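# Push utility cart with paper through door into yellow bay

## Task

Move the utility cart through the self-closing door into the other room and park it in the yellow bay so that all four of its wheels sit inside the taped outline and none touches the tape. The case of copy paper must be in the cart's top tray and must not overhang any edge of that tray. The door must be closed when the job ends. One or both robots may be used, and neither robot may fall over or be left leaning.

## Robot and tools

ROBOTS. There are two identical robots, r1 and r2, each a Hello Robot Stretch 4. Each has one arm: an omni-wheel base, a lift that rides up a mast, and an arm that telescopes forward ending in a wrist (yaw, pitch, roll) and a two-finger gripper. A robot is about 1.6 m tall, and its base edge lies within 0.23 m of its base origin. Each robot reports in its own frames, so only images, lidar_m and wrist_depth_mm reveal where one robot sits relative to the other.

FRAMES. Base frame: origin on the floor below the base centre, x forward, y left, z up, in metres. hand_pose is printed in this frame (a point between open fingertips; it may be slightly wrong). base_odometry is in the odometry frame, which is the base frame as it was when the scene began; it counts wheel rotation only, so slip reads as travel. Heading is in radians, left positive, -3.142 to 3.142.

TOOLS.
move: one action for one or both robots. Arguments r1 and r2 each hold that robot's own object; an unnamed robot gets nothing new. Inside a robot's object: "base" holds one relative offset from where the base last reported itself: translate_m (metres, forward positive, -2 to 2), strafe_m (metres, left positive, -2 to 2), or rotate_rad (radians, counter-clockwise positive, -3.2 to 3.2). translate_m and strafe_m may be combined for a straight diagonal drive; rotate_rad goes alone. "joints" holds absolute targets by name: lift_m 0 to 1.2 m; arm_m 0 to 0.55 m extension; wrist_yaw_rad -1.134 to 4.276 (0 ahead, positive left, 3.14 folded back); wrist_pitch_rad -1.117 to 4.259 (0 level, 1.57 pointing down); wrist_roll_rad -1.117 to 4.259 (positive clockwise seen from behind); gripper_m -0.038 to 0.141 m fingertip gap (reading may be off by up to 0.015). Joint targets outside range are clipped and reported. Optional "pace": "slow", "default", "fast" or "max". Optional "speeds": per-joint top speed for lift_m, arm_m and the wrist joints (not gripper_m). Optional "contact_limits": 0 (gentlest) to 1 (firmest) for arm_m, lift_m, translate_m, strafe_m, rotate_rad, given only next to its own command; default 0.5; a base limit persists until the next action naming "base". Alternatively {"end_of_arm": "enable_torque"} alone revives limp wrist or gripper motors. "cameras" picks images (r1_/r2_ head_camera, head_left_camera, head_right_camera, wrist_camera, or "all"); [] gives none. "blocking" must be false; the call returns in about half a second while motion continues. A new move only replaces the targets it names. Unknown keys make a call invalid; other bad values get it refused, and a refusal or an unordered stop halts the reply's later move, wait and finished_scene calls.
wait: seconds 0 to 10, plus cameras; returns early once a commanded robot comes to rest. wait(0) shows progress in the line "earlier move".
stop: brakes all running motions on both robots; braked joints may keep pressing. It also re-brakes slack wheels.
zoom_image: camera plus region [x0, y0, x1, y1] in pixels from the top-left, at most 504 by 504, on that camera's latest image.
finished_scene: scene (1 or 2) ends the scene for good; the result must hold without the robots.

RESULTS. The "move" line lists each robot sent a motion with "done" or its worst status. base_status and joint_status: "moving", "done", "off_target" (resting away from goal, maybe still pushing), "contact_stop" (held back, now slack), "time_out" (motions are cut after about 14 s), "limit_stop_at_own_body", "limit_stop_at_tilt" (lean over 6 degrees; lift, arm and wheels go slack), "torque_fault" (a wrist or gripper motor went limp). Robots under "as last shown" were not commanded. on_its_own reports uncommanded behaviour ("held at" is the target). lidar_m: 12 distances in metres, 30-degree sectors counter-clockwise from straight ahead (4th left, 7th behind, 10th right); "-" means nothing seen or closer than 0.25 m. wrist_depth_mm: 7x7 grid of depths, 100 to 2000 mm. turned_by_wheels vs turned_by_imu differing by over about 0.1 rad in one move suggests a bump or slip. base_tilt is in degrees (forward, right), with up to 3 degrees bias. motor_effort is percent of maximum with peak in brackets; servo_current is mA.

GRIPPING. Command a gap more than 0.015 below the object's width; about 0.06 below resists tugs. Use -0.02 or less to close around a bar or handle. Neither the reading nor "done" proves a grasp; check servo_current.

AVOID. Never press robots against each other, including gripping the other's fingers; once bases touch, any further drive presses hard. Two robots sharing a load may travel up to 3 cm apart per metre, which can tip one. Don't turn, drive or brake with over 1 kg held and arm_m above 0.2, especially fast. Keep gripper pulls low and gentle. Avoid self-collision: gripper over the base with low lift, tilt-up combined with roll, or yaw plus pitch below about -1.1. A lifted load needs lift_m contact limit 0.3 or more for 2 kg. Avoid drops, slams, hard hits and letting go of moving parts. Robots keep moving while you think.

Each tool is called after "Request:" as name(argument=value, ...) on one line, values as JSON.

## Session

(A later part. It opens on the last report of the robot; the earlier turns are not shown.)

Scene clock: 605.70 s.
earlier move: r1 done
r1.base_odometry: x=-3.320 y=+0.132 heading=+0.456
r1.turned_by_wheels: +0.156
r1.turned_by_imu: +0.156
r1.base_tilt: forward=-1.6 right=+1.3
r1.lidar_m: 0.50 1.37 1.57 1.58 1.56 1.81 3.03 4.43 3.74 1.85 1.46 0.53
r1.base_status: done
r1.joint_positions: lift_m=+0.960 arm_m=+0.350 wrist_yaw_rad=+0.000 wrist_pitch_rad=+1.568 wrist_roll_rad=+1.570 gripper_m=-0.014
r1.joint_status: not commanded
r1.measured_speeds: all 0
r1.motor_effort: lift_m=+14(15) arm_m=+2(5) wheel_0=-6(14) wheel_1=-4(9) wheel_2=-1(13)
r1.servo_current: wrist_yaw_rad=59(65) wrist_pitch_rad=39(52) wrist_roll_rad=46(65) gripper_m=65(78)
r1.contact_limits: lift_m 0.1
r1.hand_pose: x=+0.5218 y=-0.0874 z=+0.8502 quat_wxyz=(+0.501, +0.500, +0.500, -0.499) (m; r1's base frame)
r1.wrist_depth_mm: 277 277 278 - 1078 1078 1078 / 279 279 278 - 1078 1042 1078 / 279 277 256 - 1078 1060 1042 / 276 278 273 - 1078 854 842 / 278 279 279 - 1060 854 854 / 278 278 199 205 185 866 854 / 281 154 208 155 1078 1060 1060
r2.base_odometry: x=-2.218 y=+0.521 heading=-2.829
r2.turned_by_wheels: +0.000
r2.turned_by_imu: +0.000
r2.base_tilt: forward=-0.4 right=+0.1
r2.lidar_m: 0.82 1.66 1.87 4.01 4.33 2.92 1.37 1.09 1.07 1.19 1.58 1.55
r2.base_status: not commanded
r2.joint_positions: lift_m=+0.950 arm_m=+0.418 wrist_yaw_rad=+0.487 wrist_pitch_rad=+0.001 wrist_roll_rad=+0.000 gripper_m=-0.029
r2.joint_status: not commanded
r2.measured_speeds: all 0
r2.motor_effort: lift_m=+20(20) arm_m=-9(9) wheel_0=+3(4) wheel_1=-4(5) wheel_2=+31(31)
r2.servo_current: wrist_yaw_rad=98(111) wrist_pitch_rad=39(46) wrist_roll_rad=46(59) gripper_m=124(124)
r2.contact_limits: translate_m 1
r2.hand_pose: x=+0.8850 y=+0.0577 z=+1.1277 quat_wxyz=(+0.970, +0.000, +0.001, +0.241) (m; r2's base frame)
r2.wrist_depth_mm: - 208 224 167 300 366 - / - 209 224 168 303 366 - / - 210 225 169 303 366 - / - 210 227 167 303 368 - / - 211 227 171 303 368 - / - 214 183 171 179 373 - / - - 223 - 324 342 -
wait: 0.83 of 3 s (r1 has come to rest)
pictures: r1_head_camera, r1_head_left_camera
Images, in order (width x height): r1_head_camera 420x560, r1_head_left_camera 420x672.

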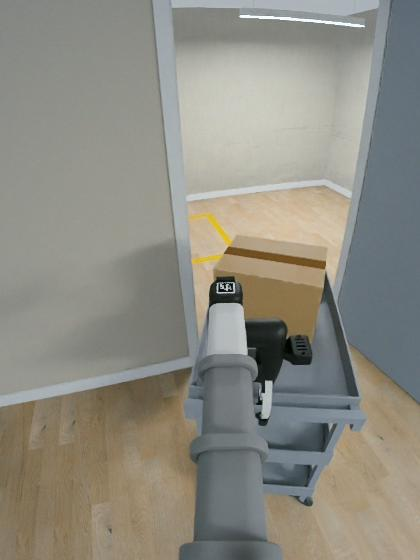

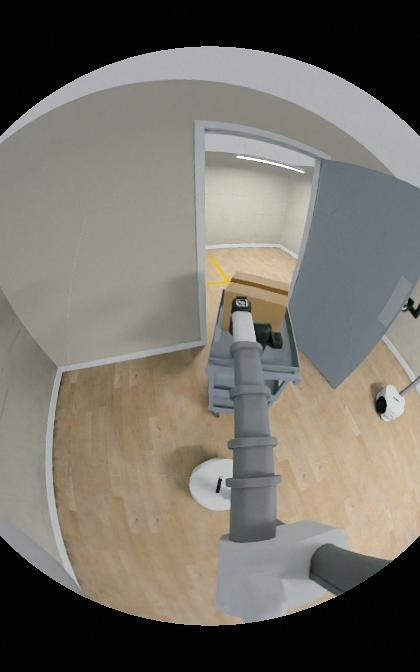

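Request:
move(blocking=false, cameras=[], r1={"base":{"translate_m":0.3,"strafe_m":-0.02},"pace":"slow","contact_limits":{"translate_m":0.4}})

Request:
wait(seconds=8, cameras=["r1_head_camera","r1_head_left_camera"])

Scene clock: 610.97 s.
move: r1 moving
r1.base_odometry: x=-3.308 y=+0.136 heading=+0.456
r1.turned_by_wheels: +0.000
r1.turned_by_imu: +0.000
r1.base_tilt: forward=-1.6 right=+1.3
r1.lidar_m: 0.49 1.36 1.57 1.58 1.57 1.80 3.03 4.42 3.74 1.84 1.46 0.52
r1.base_status: translate_m moving; strafe_m moving
r1.joint_positions: lift_m=+0.960 arm_m=+0.350 wrist_yaw_rad=+0.000 wrist_pitch_rad=+1.569 wrist_roll_rad=+1.570 gripper_m=-0.014
r1.joint_status: not commanded
r1.measured_speeds: translate_m=+0.048 strafe_m=-0.003 rotate_rad=+0.001 lift_m=+0.000 arm_m=+0.000 wrist_yaw_rad=+0.000 wrist_pitch_rad=+0.024 wrist_roll_rad=+0.000
r1.motor_effort: lift_m=+14(15) arm_m=-4(4) wheel_0=+4(6) wheel_1=+3(3) wheel_2=-8(8)
r1.servo_current: wrist_yaw_rad=20(59) wrist_pitch_rad=46(46) wrist_roll_rad=46(59) gripper_m=72(72)
r1.contact_limits: lift_m 0.1; translate_m 0.4
r1.hand_pose: x=+0.5214 y=-0.0874 z=+0.8502 quat_wxyz=(+0.501, +0.500, +0.500, -0.499) (m; r1's base frame)
r1.wrist_depth_mm: 274 277 277 - 1060 1042 1098 / 276 276 277 - 1060 1078 1078 / 274 276 255 - 1078 1060 1078 / 276 276 266 - 1078 854 866 / 274 276 274 - 1060 866 854 / 276 276 191 202 184 866 854 / 277 156 211 - 1060 136 1060
r2: as last shown
r2.lidar_m: 0.81 1.65 1.86 4.02 4.28 2.89 1.39 1.06 1.07 1.21 1.57 1.56
r2.servo_current: wrist_yaw_rad=104(104) wrist_pitch_rad=33(46) wrist_roll_rad=39(59) gripper_m=117(117)
r2.contact_limits: translate_m 1
r2.wrist_depth_mm: - 208 224 167 301 368 - / - 209 225 168 300 366 - / - 211 226 169 303 366 - / - 211 225 167 303 368 - / - 212 227 171 303 366 - / - 213 183 171 179 373 - / - - 224 - 322 343 -
pictures: none
No camera images: "cameras" was empty.

Scene clock: 614.77 s.
earlier move: r1 done
r1.base_odometry: x=-3.042 y=+0.246 heading=+0.457
r1.turned_by_wheels: +0.000
r1.turned_by_imu: +0.001
r1.base_tilt: forward=-1.6 right=+1.3
r1.lidar_m: 0.51 1.08 1.23 1.69 1.67 1.90 3.25 4.71 3.64 1.69 1.29 0.48
r1.base_status: done
r1.joint_positions: lift_m=+0.960 arm_m=+0.350 wrist_yaw_rad=-0.003 wrist_pitch_rad=+1.574 wrist_roll_rad=+1.570 gripper_m=-0.014
r1.joint_status: not commanded
r1.measured_speeds: all 0
r1.motor_effort: lift_m=+14(15) arm_m=+3(4) wheel_0=+6(11) wheel_1=+3(7) wheel_2=-3(11)
r1.servo_current: wrist_yaw_rad=46(72) wrist_pitch_rad=46(78) wrist_roll_rad=33(72) gripper_m=65(72)
r1.contact_limits: lift_m 0.1; translate_m 0.4
r1.hand_pose: x=+0.5197 y=-0.0874 z=+0.8502 quat_wxyz=(+0.499, +0.500, +0.500, -0.501) (m; r1's base frame)
r1.wrist_depth_mm: 271 273 273 525 - 1098 1078 / 271 273 273 574 1060 1078 1078 / 271 274 276 854 1060 1098 1098 / 272 273 276 1078 1078 866 854 / 272 272 273 - 1098 854 866 / 272 272 187 201 184 878 891 / 272 156 206 - 1078 146 1078
r2.base_odometry: x=-2.218 y=+0.521 heading=-2.829
r2.turned_by_wheels: +0.000
r2.turned_by_imu: +0.001
r2.base_tilt: forward=-0.4 right=+0.2
r2.lidar_m: 0.81 1.67 1.96 4.00 4.31 2.85 1.38 1.10 1.06 1.16 1.57 1.54
r2.base_status: not commanded
r2.joint_positions: lift_m=+0.950 arm_m=+0.418 wrist_yaw_rad=+0.487 wrist_pitch_rad=+0.001 wrist_roll_rad=+0.000 gripper_m=-0.029
r2.joint_status: not commanded
r2.measured_speeds: all 0
r2.motor_effort: lift_m=+20(20) arm_m=-9(9) wheel_0=+4(4) wheel_1=-4(5) wheel_2=+31(31)
r2.servo_current: wrist_yaw_rad=91(111) wrist_pitch_rad=39(46) wrist_roll_rad=39(65) gripper_m=117(117)
r2.contact_limits: translate_m 1
r2.hand_pose: x=+0.8850 y=+0.0577 z=+1.1277 quat_wxyz=(+0.970, +0.000, +0.001, +0.241) (m; r2's base frame)
r2.wrist_depth_mm: - 209 224 167 301 366 - / - 205 226 168 301 364 - / - 211 226 170 303 368 - / - 207 227 167 303 366 - / - 211 226 170 304 368 - / - 213 184 171 179 373 - / - 1281 223 - 322 343 -
wait: 3.80 of 8 s (r1 has come to rest)
pictures: r1_head_camera, r1_head_left_camera
Images, in order (width x height): r1_head_camera 420x560, r1_head_left_camera 420x672.

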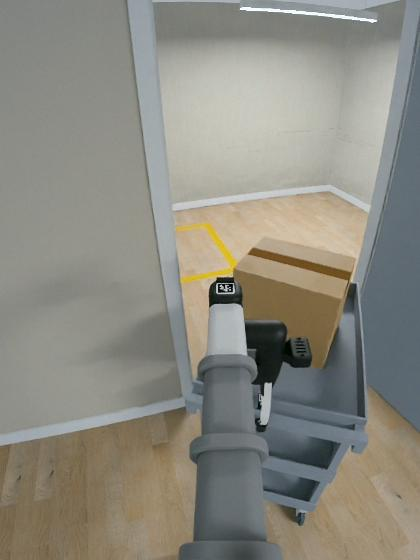

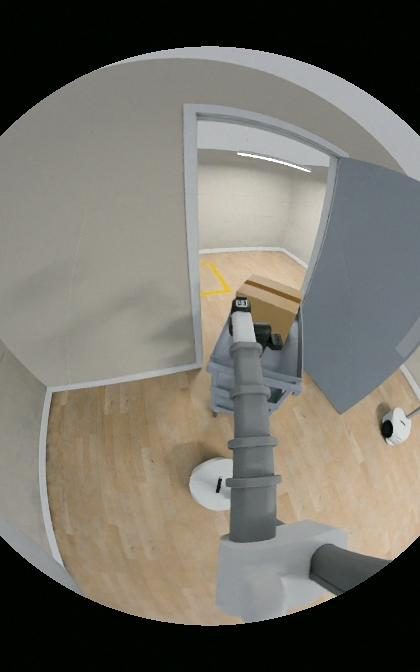

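Request:
move(blocking=false, cameras=[], r1={"base":{"translate_m":0.04,"strafe_m":-0.33},"pace":"slow","contact_limits":{"translate_m":0.4}})

Request:
wait(seconds=8, cameras=["r1_head_camera","r1_head_left_camera"])

Scene clock: 618.53 s.
move: r1 moving
r1.base_odometry: x=-3.035 y=+0.235 heading=+0.457
r1.turned_by_wheels: +0.001
r1.turned_by_imu: +0.000
r1.base_tilt: forward=-1.6 right=+1.3
r1.lidar_m: 0.51 1.10 1.27 1.70 1.68 1.92 3.29 4.68 3.62 1.66 1.29 0.48
r1.base_status: translate_m moving; strafe_m moving
r1.joint_positions: lift_m=+0.960 arm_m=+0.350 wrist_yaw_rad=-0.003 wrist_pitch_rad=+1.574 wrist_roll_rad=+1.570 gripper_m=-0.014
r1.joint_status: not commanded
r1.measured_speeds: translate_m=+0.007 strafe_m=-0.053 rotate_rad=-0.005 lift_m=+0.000 arm_m=+0.000 wrist_yaw_rad=+0.000 wrist_pitch_rad=+0.000 wrist_roll_rad=+0.000
r1.motor_effort: lift_m=+14(14) arm_m=+4(4) wheel_0=+12(15) wheel_1=-2(5) wheel_2=-1(6)
r1.servo_current: wrist_yaw_rad=52(59) wrist_pitch_rad=46(52) wrist_roll_rad=52(59) gripper_m=59(72)
r1.contact_limits: lift_m 0.1; translate_m 0.4
r1.hand_pose: x=+0.5197 y=-0.0874 z=+0.8502 quat_wxyz=(+0.499, +0.500, +0.500, -0.501) (m; r1's base frame)
r1.wrist_depth_mm: 271 272 274 1060 - 1078 1078 / 271 272 274 564 1078 1078 1078 / 272 273 273 1060 1060 1078 1078 / 271 272 274 1078 1078 878 866 / 271 274 273 - 1060 866 878 / 273 274 189 204 186 866 878 / 271 155 206 148 1060 148 1098
r2: as last shown
r2.turned_by_imu: +0.000
r2.base_tilt: forward=-0.4 right=+0.1
r2.lidar_m: 0.83 1.66 1.92 4.01 4.32 2.91 1.35 1.10 1.06 1.17 1.56 1.56
r2.servo_current: wrist_yaw_rad=98(98) wrist_pitch_rad=39(46) wrist_roll_rad=39(65) gripper_m=117(117)
r2.contact_limits: translate_m 1
r2.wrist_depth_mm: - 208 224 167 301 366 - / - 205 225 168 304 366 - / - 209 226 169 303 366 - / - 210 225 167 303 366 - / - 211 226 170 304 368 - / - 211 183 171 179 373 - / - 1281 223 - 322 342 -
pictures: none
No camera images: "cameras" was empty.

Scene clock: 622.57 s.
earlier move: r1 done
r1.base_odometry: x=-2.861 y=-0.032 heading=+0.457
r1.turned_by_wheels: +0.000
r1.turned_by_imu: +0.000
r1.base_tilt: forward=-1.6 right=+1.3
r1.lidar_m: 0.47 1.14 1.34 2.01 2.01 2.26 3.81 4.65 3.23 1.38 0.97 0.56
r1.base_status: done
r1.joint_positions: lift_m=+0.960 arm_m=+0.350 wrist_yaw_rad=+0.001 wrist_pitch_rad=+1.565 wrist_roll_rad=+1.570 gripper_m=-0.014
r1.joint_status: not commanded
r1.measured_speeds: all 0
r1.motor_effort: lift_m=+14(15) arm_m=+0(4) wheel_0=+7(15) wheel_1=-2(6) wheel_2=+4(6)
r1.servo_current: wrist_yaw_rad=39(65) wrist_pitch_rad=46(52) wrist_roll_rad=39(72) gripper_m=65(72)
r1.contact_limits: lift_m 0.1; translate_m 0.4
r1.hand_pose: x=+0.5226 y=-0.0874 z=+0.8502 quat_wxyz=(+0.502, +0.501, +0.499, -0.498) (m; r1's base frame)
r1.wrist_depth_mm: 279 277 272 1078 1078 1060 1060 / 278 278 247 1060 1078 1042 1060 / 281 279 246 1098 1060 1060 1042 / 279 279 231 1078 1060 866 854 / 281 279 221 1060 1078 854 854 / 279 278 199 200 181 854 866 / 282 156 209 142 1042 1060 1060
r2.base_odometry: x=-2.218 y=+0.521 heading=-2.829
r2.turned_by_wheels: +0.000
r2.turned_by_imu: +0.001
r2.base_tilt: forward=-0.4 right=+0.1
r2.lidar_m: 0.82 1.42 1.60 3.97 4.28 2.88 1.35 1.09 1.05 1.17 1.57 1.55
r2.base_status: not commanded
r2.joint_positions: lift_m=+0.950 arm_m=+0.418 wrist_yaw_rad=+0.487 wrist_pitch_rad=+0.001 wrist_roll_rad=+0.000 gripper_m=-0.029
r2.joint_status: not commanded
r2.measured_speeds: all 0
r2.motor_effort: lift_m=+20(20) arm_m=-9(9) wheel_0=+3(4) wheel_1=-4(5) wheel_2=+31(31)
r2.servo_current: wrist_yaw_rad=98(111) wrist_pitch_rad=46(46) wrist_roll_rad=46(65) gripper_m=117(124)
r2.contact_limits: translate_m 1
r2.hand_pose: x=+0.8850 y=+0.0577 z=+1.1277 quat_wxyz=(+0.970, +0.000, +0.001, +0.241) (m; r2's base frame)
r2.wrist_depth_mm: - 208 224 167 301 366 - / 976 206 225 168 301 366 - / 1098 210 225 169 303 366 - / - 211 226 167 303 368 - / - 211 226 171 304 368 - / - 213 183 171 180 370 - / - - 223 - 322 342 -
wait: 4.03 of 8 s (r1 has come to rest)
pictures: r1_head_camera, r1_head_left_camera
Images, in order (width x height): r1_head_camera 420x560, r1_head_left_camera 420x672.

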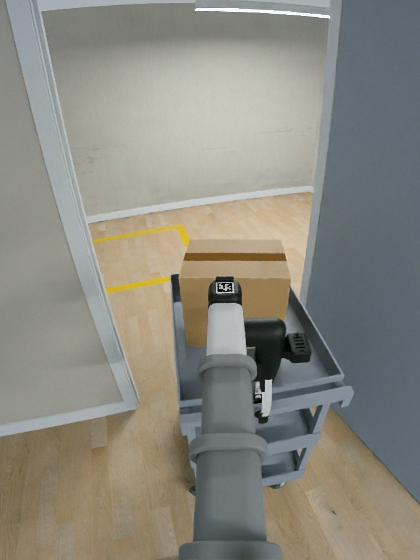

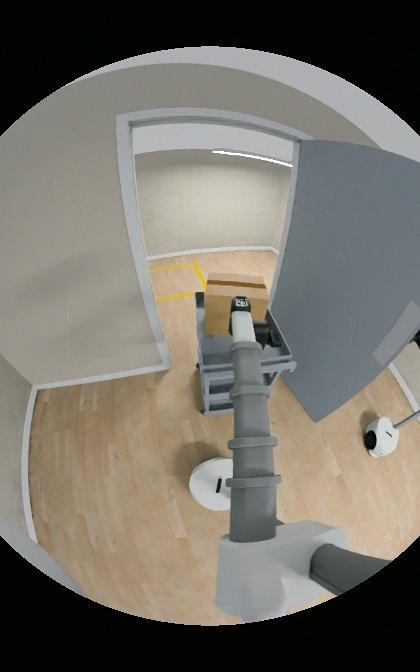

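Request:
move(blocking=false, cameras=[], r1={"base":{"translate_m":0.35,"strafe_m":-0.02},"pace":"slow","contact_limits":{"translate_m":0.4}})

Request:
wait(seconds=8, cameras=["r1_head_camera","r1_head_left_camera"])

Scene clock: 628.10 s.
move: r1 moving
r1.base_odometry: x=-2.849 y=-0.028 heading=+0.458
r1.turned_by_wheels: +0.001
r1.turned_by_imu: +0.000
r1.base_tilt: forward=-1.6 right=+1.3
r1.lidar_m: 0.47 1.15 1.30 2.00 2.01 2.28 3.85 4.66 3.22 1.34 0.98 0.53
r1.base_status: translate_m moving; strafe_m moving
r1.joint_positions: lift_m=+0.960 arm_m=+0.350 wrist_yaw_rad=+0.001 wrist_pitch_rad=+1.568 wrist_roll_rad=+1.570 gripper_m=-0.014
r1.joint_status: not commanded
r1.measured_speeds: translate_m=+0.049 strafe_m=-0.003 rotate_rad=-0.001 lift_m=+0.000 arm_m=+0.000 wrist_yaw_rad=+0.000 wrist_pitch_rad=+0.015 wrist_roll_rad=+0.000
r1.motor_effort: lift_m=+14(15) arm_m=-3(4) wheel_0=+11(11) wheel_1=+4(5) wheel_2=-4(4)
r1.servo_current: wrist_yaw_rad=26(65) wrist_pitch_rad=46(46) wrist_roll_rad=46(59) gripper_m=65(72)
r1.contact_limits: lift_m 0.1; translate_m 0.4
r1.hand_pose: x=+0.5219 y=-0.0874 z=+0.8502 quat_wxyz=(+0.501, +0.500, +0.500, -0.499) (m; r1's base frame)
r1.wrist_depth_mm: 276 276 285 1078 1060 1060 1078 / 276 277 259 1060 1042 1078 1060 / 276 277 217 1078 1042 1078 1078 / 277 277 222 1060 1078 878 878 / 278 277 257 211 1060 854 854 / 276 277 206 203 182 854 854 / 278 158 210 - 1060 137 1078
r2: as last shown
r2.turned_by_imu: +0.000
r2.base_tilt: forward=-0.4 right=+0.2
r2.lidar_m: 0.82 1.43 1.61 3.98 4.31 2.87 1.35 1.10 1.06 1.16 1.58 1.54
r2.servo_current: wrist_yaw_rad=104(111) wrist_pitch_rad=39(46) wrist_roll_rad=46(59) gripper_m=117(117)
r2.contact_limits: translate_m 1
r2.wrist_depth_mm: - 208 224 167 301 368 - / - 206 224 168 303 368 - / - 210 225 170 301 368 - / 1042 210 225 167 303 368 - / - 211 227 171 304 368 - / - 213 184 172 179 373 - / - - 223 - 324 342 -
pictures: none
No camera images: "cameras" was empty.

Scene clock: 632.40 s.
earlier move: r1 done
r1.base_odometry: x=-2.538 y=+0.104 heading=+0.457
r1.turned_by_wheels: -0.001
r1.turned_by_imu: -0.003
r1.base_tilt: forward=-1.6 right=+1.3
r1.lidar_m: 0.47 0.86 0.93 1.56 2.12 2.41 4.06 4.95 3.10 0.82 0.80 0.53
r1.base_status: done
r1.joint_positions: lift_m=+0.960 arm_m=+0.350 wrist_yaw_rad=-0.001 wrist_pitch_rad=+1.573 wrist_roll_rad=+1.570 gripper_m=-0.014
r1.joint_status: not commanded
r1.measured_speeds: all 0
r1.motor_effort: lift_m=+14(15) arm_m=+4(4) wheel_0=-1(11) wheel_1=+2(7) wheel_2=-6(14)
r1.servo_current: wrist_yaw_rad=46(72) wrist_pitch_rad=39(98) wrist_roll_rad=33(72) gripper_m=65(78)
r1.contact_limits: lift_m 0.1; translate_m 0.4
r1.hand_pose: x=+0.5200 y=-0.0874 z=+0.8502 quat_wxyz=(+0.499, +0.500, +0.500, -0.501) (m; r1's base frame)
r1.wrist_depth_mm: 274 276 248 - 1098 1060 1060 / 274 274 274 - 1078 1078 1078 / 274 274 266 - 1060 1078 1098 / 276 274 252 - 1060 866 878 / 274 274 277 - 1078 866 866 / 274 276 189 203 180 866 878 / 273 155 208 - 1078 866 1078
r2.base_odometry: x=-2.218 y=+0.521 heading=-2.829
r2.turned_by_wheels: +0.000
r2.turned_by_imu: +0.001
r2.base_tilt: forward=-0.4 right=+0.1
r2.lidar_m: 0.82 1.48 3.67 4.02 4.31 2.91 1.37 1.11 1.08 1.16 1.59 1.54
r2.base_status: not commanded
r2.joint_positions: lift_m=+0.950 arm_m=+0.418 wrist_yaw_rad=+0.487 wrist_pitch_rad=+0.001 wrist_roll_rad=+0.000 gripper_m=-0.029
r2.joint_status: not commanded
r2.measured_speeds: all 0
r2.motor_effort: lift_m=+20(20) arm_m=-9(9) wheel_0=+3(4) wheel_1=-4(5) wheel_2=+31(31)
r2.servo_current: wrist_yaw_rad=98(111) wrist_pitch_rad=39(46) wrist_roll_rad=39(59) gripper_m=117(124)
r2.contact_limits: translate_m 1
r2.hand_pose: x=+0.8850 y=+0.0577 z=+1.1277 quat_wxyz=(+0.970, +0.000, +0.001, +0.241) (m; r2's base frame)
r2.wrist_depth_mm: - 208 224 167 300 364 - / - 210 225 168 301 366 - / - 211 225 169 301 366 - / - 211 226 167 303 368 - / - 211 227 171 304 368 - / - 213 183 171 179 370 - / - - 224 - 324 343 -
wait: 4.30 of 8 s (r1 has come to rest)
pictures: r1_head_camera, r1_head_left_camera
Images, in order (width x height): r1_head_camera 420x560, r1_head_left_camera 420x672.

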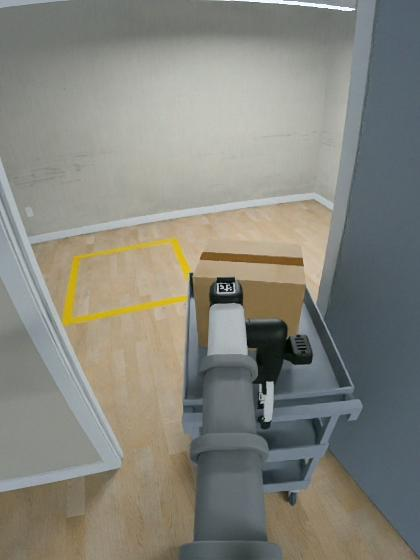

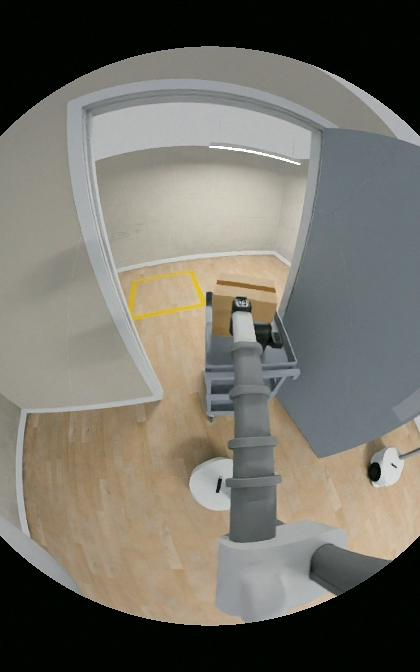

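Request:
move(blocking=false, cameras=[], r1={"base":{"translate_m":0.25,"strafe_m":-0.1},"pace":"slow","contact_limits":{"translate_m":0.4}})

Request:
wait(seconds=8, cameras=["r1_head_camera","r1_head_left_camera"])

Scene clock: 638.83 s.
move: r1 moving
r1.base_odometry: x=-2.524 y=+0.105 heading=+0.457
r1.turned_by_wheels: +0.000
r1.turned_by_imu: +0.000
r1.base_tilt: forward=-1.6 right=+1.3
r1.lidar_m: 0.45 0.88 0.95 1.58 2.14 2.43 4.06 5.00 1.61 0.83 0.79 0.51
r1.base_status: translate_m moving; strafe_m moving
r1.joint_positions: lift_m=+0.960 arm_m=+0.350 wrist_yaw_rad=-0.001 wrist_pitch_rad=+1.576 wrist_roll_rad=+1.570 gripper_m=-0.014
r1.joint_status: not commanded
r1.measured_speeds: translate_m=+0.048 strafe_m=-0.019 rotate_rad=-0.002 lift_m=+0.000 arm_m=+0.000 wrist_yaw_rad=+0.000 wrist_pitch_rad=+0.021 wrist_roll_rad=+0.000
r1.motor_effort: lift_m=+14(15) arm_m=+4(4) wheel_0=+6(8) wheel_1=+4(5) wheel_2=-8(9)
r1.servo_current: wrist_yaw_rad=59(65) wrist_pitch_rad=52(52) wrist_roll_rad=39(59) gripper_m=72(72)
r1.contact_limits: lift_m 0.1; translate_m 0.4
r1.hand_pose: x=+0.5192 y=-0.0874 z=+0.8502 quat_wxyz=(+0.498, +0.499, +0.501, -0.502) (m; r1's base frame)
r1.wrist_depth_mm: 271 274 247 - 1060 1078 1078 / 271 272 274 - 1078 1098 1060 / 271 272 266 - 1078 1098 1098 / 271 273 276 - 1060 866 866 / 270 272 274 - 1078 866 866 / 271 273 190 202 179 866 878 / 272 272 205 129 1060 146 1098
r2: as last shown
r2.turned_by_imu: +0.000
r2.base_tilt: forward=-0.3 right=+0.2
r2.lidar_m: 0.82 1.47 3.67 4.01 4.29 2.88 1.39 1.08 1.07 1.19 1.57 1.57
r2.servo_current: wrist_yaw_rad=98(104) wrist_pitch_rad=39(46) wrist_roll_rad=46(59) gripper_m=117(117)
r2.contact_limits: translate_m 1
r2.wrist_depth_mm: - 208 224 167 301 366 - / - 209 226 168 301 364 - / - 211 226 169 301 366 - / - 211 226 167 304 366 - / - 211 226 171 304 368 - / - 213 183 171 179 373 - / - - 223 - 322 343 -
pictures: none
No camera images: "cameras" was empty.

Scene clock: 642.23 s.
earlier move: r1 done
r1.base_odometry: x=-2.270 y=+0.125 heading=+0.458
r1.turned_by_wheels: +0.001
r1.turned_by_imu: +0.002
r1.base_tilt: forward=-1.6 right=+1.3
r1.lidar_m: 0.47 3.56 0.77 1.22 2.30 2.61 - 5.18 1.40 0.60 0.59 0.54
r1.base_status: done
r1.joint_positions: lift_m=+0.960 arm_m=+0.350 wrist_yaw_rad=-0.001 wrist_pitch_rad=+1.576 wrist_roll_rad=+1.570 gripper_m=-0.014
r1.joint_status: not commanded
r1.measured_speeds: all 0
r1.motor_effort: lift_m=+14(15) arm_m=+4(4) wheel_0=+9(13) wheel_1=+5(8) wheel_2=-3(10)
r1.servo_current: wrist_yaw_rad=52(72) wrist_pitch_rad=52(65) wrist_roll_rad=65(78) gripper_m=65(78)
r1.contact_limits: lift_m 0.1; translate_m 0.4
r1.hand_pose: x=+0.5192 y=-0.0874 z=+0.8502 quat_wxyz=(+0.498, +0.499, +0.501, -0.502) (m; r1's base frame)
r1.wrist_depth_mm: 271 272 268 - 1060 1078 1078 / 270 271 245 - 1060 1060 1078 / 270 272 272 - 1078 1078 1078 / 271 273 255 - 1078 866 866 / 272 271 274 - 1060 854 878 / 271 272 191 202 183 854 891 / 271 273 206 134 1060 146 1098
r2.base_odometry: x=-2.218 y=+0.521 heading=-2.829
r2.turned_by_wheels: +0.000
r2.turned_by_imu: +0.000
r2.base_tilt: forward=-0.4 right=+0.2
r2.lidar_m: 0.80 1.43 3.67 4.03 4.31 2.88 1.37 1.10 1.08 1.17 1.58 1.54
r2.base_status: not commanded
r2.joint_positions: lift_m=+0.950 arm_m=+0.418 wrist_yaw_rad=+0.487 wrist_pitch_rad=+0.001 wrist_roll_rad=+0.000 gripper_m=-0.029
r2.joint_status: not commanded
r2.measured_speeds: all 0
r2.motor_effort: lift_m=+20(20) arm_m=-9(9) wheel_0=+3(4) wheel_1=-4(5) wheel_2=+31(31)
r2.servo_current: wrist_yaw_rad=104(111) wrist_pitch_rad=39(46) wrist_roll_rad=59(65) gripper_m=111(124)
r2.contact_limits: translate_m 1
r2.hand_pose: x=+0.8850 y=+0.0577 z=+1.1277 quat_wxyz=(+0.970, +0.000, +0.001, +0.241) (m; r2's base frame)
r2.wrist_depth_mm: - 208 224 167 301 366 - / - 208 225 168 301 366 - / - 210 225 169 303 366 - / - 211 226 168 304 370 - / - 211 227 171 304 368 - / - 213 184 171 179 373 - / - - 223 - 322 342 -
wait: 3.40 of 8 s (r1 has come to rest)
pictures: r1_head_camera, r1_head_left_camera
Images, in order (width x height): r1_head_camera 420x560, r1_head_left_camera 420x672.

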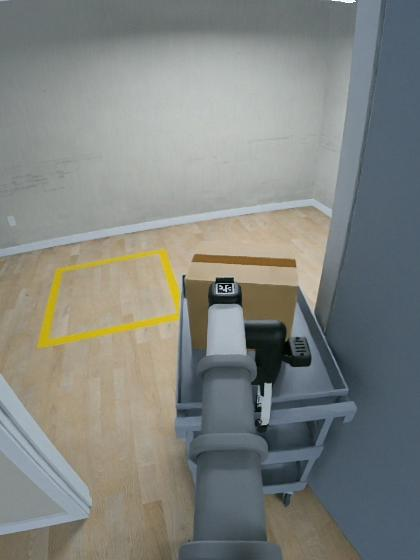

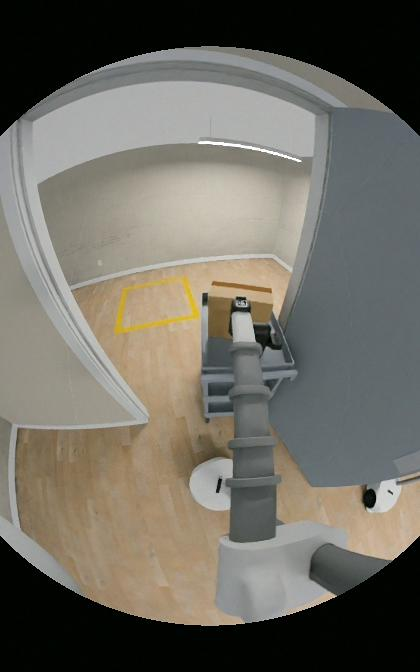

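Request:
move(blocking=false, cameras=[], r1={"base":{"translate_m":0.3,"strafe_m":0.01},"pace":"slow","contact_limits":{"translate_m":0.4}})

Request:
wait(seconds=8, cameras=["r1_head_camera","r1_head_left_camera"])

Scene clock: 648.33 s.
move: r1 moving
r1.base_odometry: x=-2.259 y=+0.131 heading=+0.458
r1.turned_by_wheels: +0.000
r1.turned_by_imu: +0.000
r1.base_tilt: forward=-1.6 right=+1.3
r1.lidar_m: 0.45 3.56 0.76 1.16 2.29 2.60 - 5.17 1.39 0.62 0.59 0.52
r1.base_status: translate_m moving; strafe_m moving
r1.joint_positions: lift_m=+0.960 arm_m=+0.350 wrist_yaw_rad=-0.001 wrist_pitch_rad=+1.582 wrist_roll_rad=+1.570 gripper_m=-0.014
r1.joint_status: not commanded
r1.measured_speeds: translate_m=+0.048 strafe_m=+0.001 rotate_rad=-0.001 lift_m=+0.000 arm_m=+0.000 wrist_yaw_rad=+0.000 wrist_pitch_rad=+0.025 wrist_roll_rad=+0.000
r1.motor_effort: lift_m=+14(15) arm_m=+4(4) wheel_0=+9(11) wheel_1=+7(7) wheel_2=-9(9)
r1.servo_current: wrist_yaw_rad=52(59) wrist_pitch_rad=65(65) wrist_roll_rad=39(59) gripper_m=65(72)
r1.contact_limits: lift_m 0.1; translate_m 0.4
r1.hand_pose: x=+0.5174 y=-0.0874 z=+0.8502 quat_wxyz=(+0.497, +0.497, +0.503, -0.503) (m; r1's base frame)
r1.wrist_depth_mm: 266 268 247 - 1078 1098 1078 / 265 270 270 - 1060 1078 1098 / 266 271 256 - 1078 1078 1098 / 267 270 271 - 1078 866 878 / 267 271 272 - 1060 854 866 / 267 270 203 204 180 878 1078 / 268 268 204 138 1078 1078 1098
r2: as last shown
r2.base_tilt: forward=-0.4 right=+0.1
r2.lidar_m: 0.82 1.41 3.67 4.00 4.29 2.89 1.36 1.09 1.07 1.18 1.59 1.55
r2.motor_effort: lift_m=+20(20) arm_m=-9(9) wheel_0=+3(4) wheel_1=-5(5) wheel_2=+31(31)
r2.servo_current: wrist_yaw_rad=98(104) wrist_pitch_rad=39(46) wrist_roll_rad=46(52) gripper_m=111(124)
r2.contact_limits: translate_m 1
r2.wrist_depth_mm: - 208 224 167 303 366 - / - 209 224 168 303 368 - / - 210 225 170 301 368 - / - 211 226 167 303 370 - / - 211 227 171 306 368 - / - 212 183 171 179 373 - / - - 224 - 322 343 -
pictures: none
No camera images: "cameras" was empty.

Scene clock: 652.10 s.
earlier move: r1 done
r1.base_odometry: x=-2.005 y=+0.267 heading=+0.458
r1.turned_by_wheels: +0.000
r1.turned_by_imu: +0.001
r1.base_tilt: forward=-1.6 right=+1.3
r1.lidar_m: 0.47 3.29 0.63 0.63 2.39 2.72 - 5.10 0.67 0.48 0.47 0.49
r1.base_status: done
r1.joint_positions: lift_m=+0.960 arm_m=+0.350 wrist_yaw_rad=-0.003 wrist_pitch_rad=+1.577 wrist_roll_rad=+1.570 gripper_m=-0.014
r1.joint_status: not commanded
r1.measured_speeds: all 0
r1.motor_effort: lift_m=+14(15) arm_m=+4(4) wheel_0=+5(14) wheel_1=+3(9) wheel_2=-4(11)
r1.servo_current: wrist_yaw_rad=59(78) wrist_pitch_rad=46(91) wrist_roll_rad=39(65) gripper_m=65(78)
r1.contact_limits: lift_m 0.1; translate_m 0.4
r1.hand_pose: x=+0.5188 y=-0.0874 z=+0.8502 quat_wxyz=(+0.498, +0.499, +0.501, -0.502) (m; r1's base frame)
r1.wrist_depth_mm: 272 273 274 459 508 1098 1060 / 271 273 274 - 1060 1078 1098 / 270 273 273 - 1098 1042 1098 / 272 276 258 - 1060 854 878 / 271 273 264 - 1060 878 878 / 271 273 190 201 185 878 854 / 272 153 206 126 1060 1098 1078
r2.base_odometry: x=-2.218 y=+0.521 heading=-2.829
r2.turned_by_wheels: +0.000
r2.turned_by_imu: +0.001
r2.base_tilt: forward=-0.4 right=+0.2
r2.lidar_m: 0.80 2.58 3.66 3.99 4.29 2.90 1.36 1.10 1.07 1.16 1.58 1.53
r2.base_status: not commanded
r2.joint_positions: lift_m=+0.950 arm_m=+0.418 wrist_yaw_rad=+0.487 wrist_pitch_rad=+0.001 wrist_roll_rad=+0.000 gripper_m=-0.029
r2.joint_status: not commanded
r2.measured_speeds: all 0
r2.motor_effort: lift_m=+20(20) arm_m=-9(9) wheel_0=+4(4) wheel_1=-4(5) wheel_2=+31(31)
r2.servo_current: wrist_yaw_rad=91(111) wrist_pitch_rad=39(46) wrist_roll_rad=52(59) gripper_m=117(124)
r2.contact_limits: translate_m 1
r2.hand_pose: x=+0.8850 y=+0.0577 z=+1.1277 quat_wxyz=(+0.970, +0.000, +0.001, +0.241) (m; r2's base frame)
r2.wrist_depth_mm: - 208 224 167 301 366 - / - 210 226 168 301 366 - / - 211 226 170 301 366 - / - 211 226 167 304 368 - / - 211 226 170 304 368 - / - 213 183 171 179 373 - / - - 224 - 322 342 -
wait: 3.77 of 8 s (r1 has come to rest)
pictures: r1_head_camera, r1_head_left_camera
Images, in order (width x height): r1_head_camera 420x560, r1_head_left_camera 420x672.

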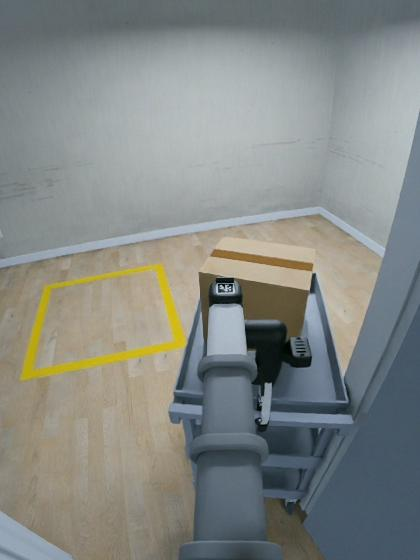

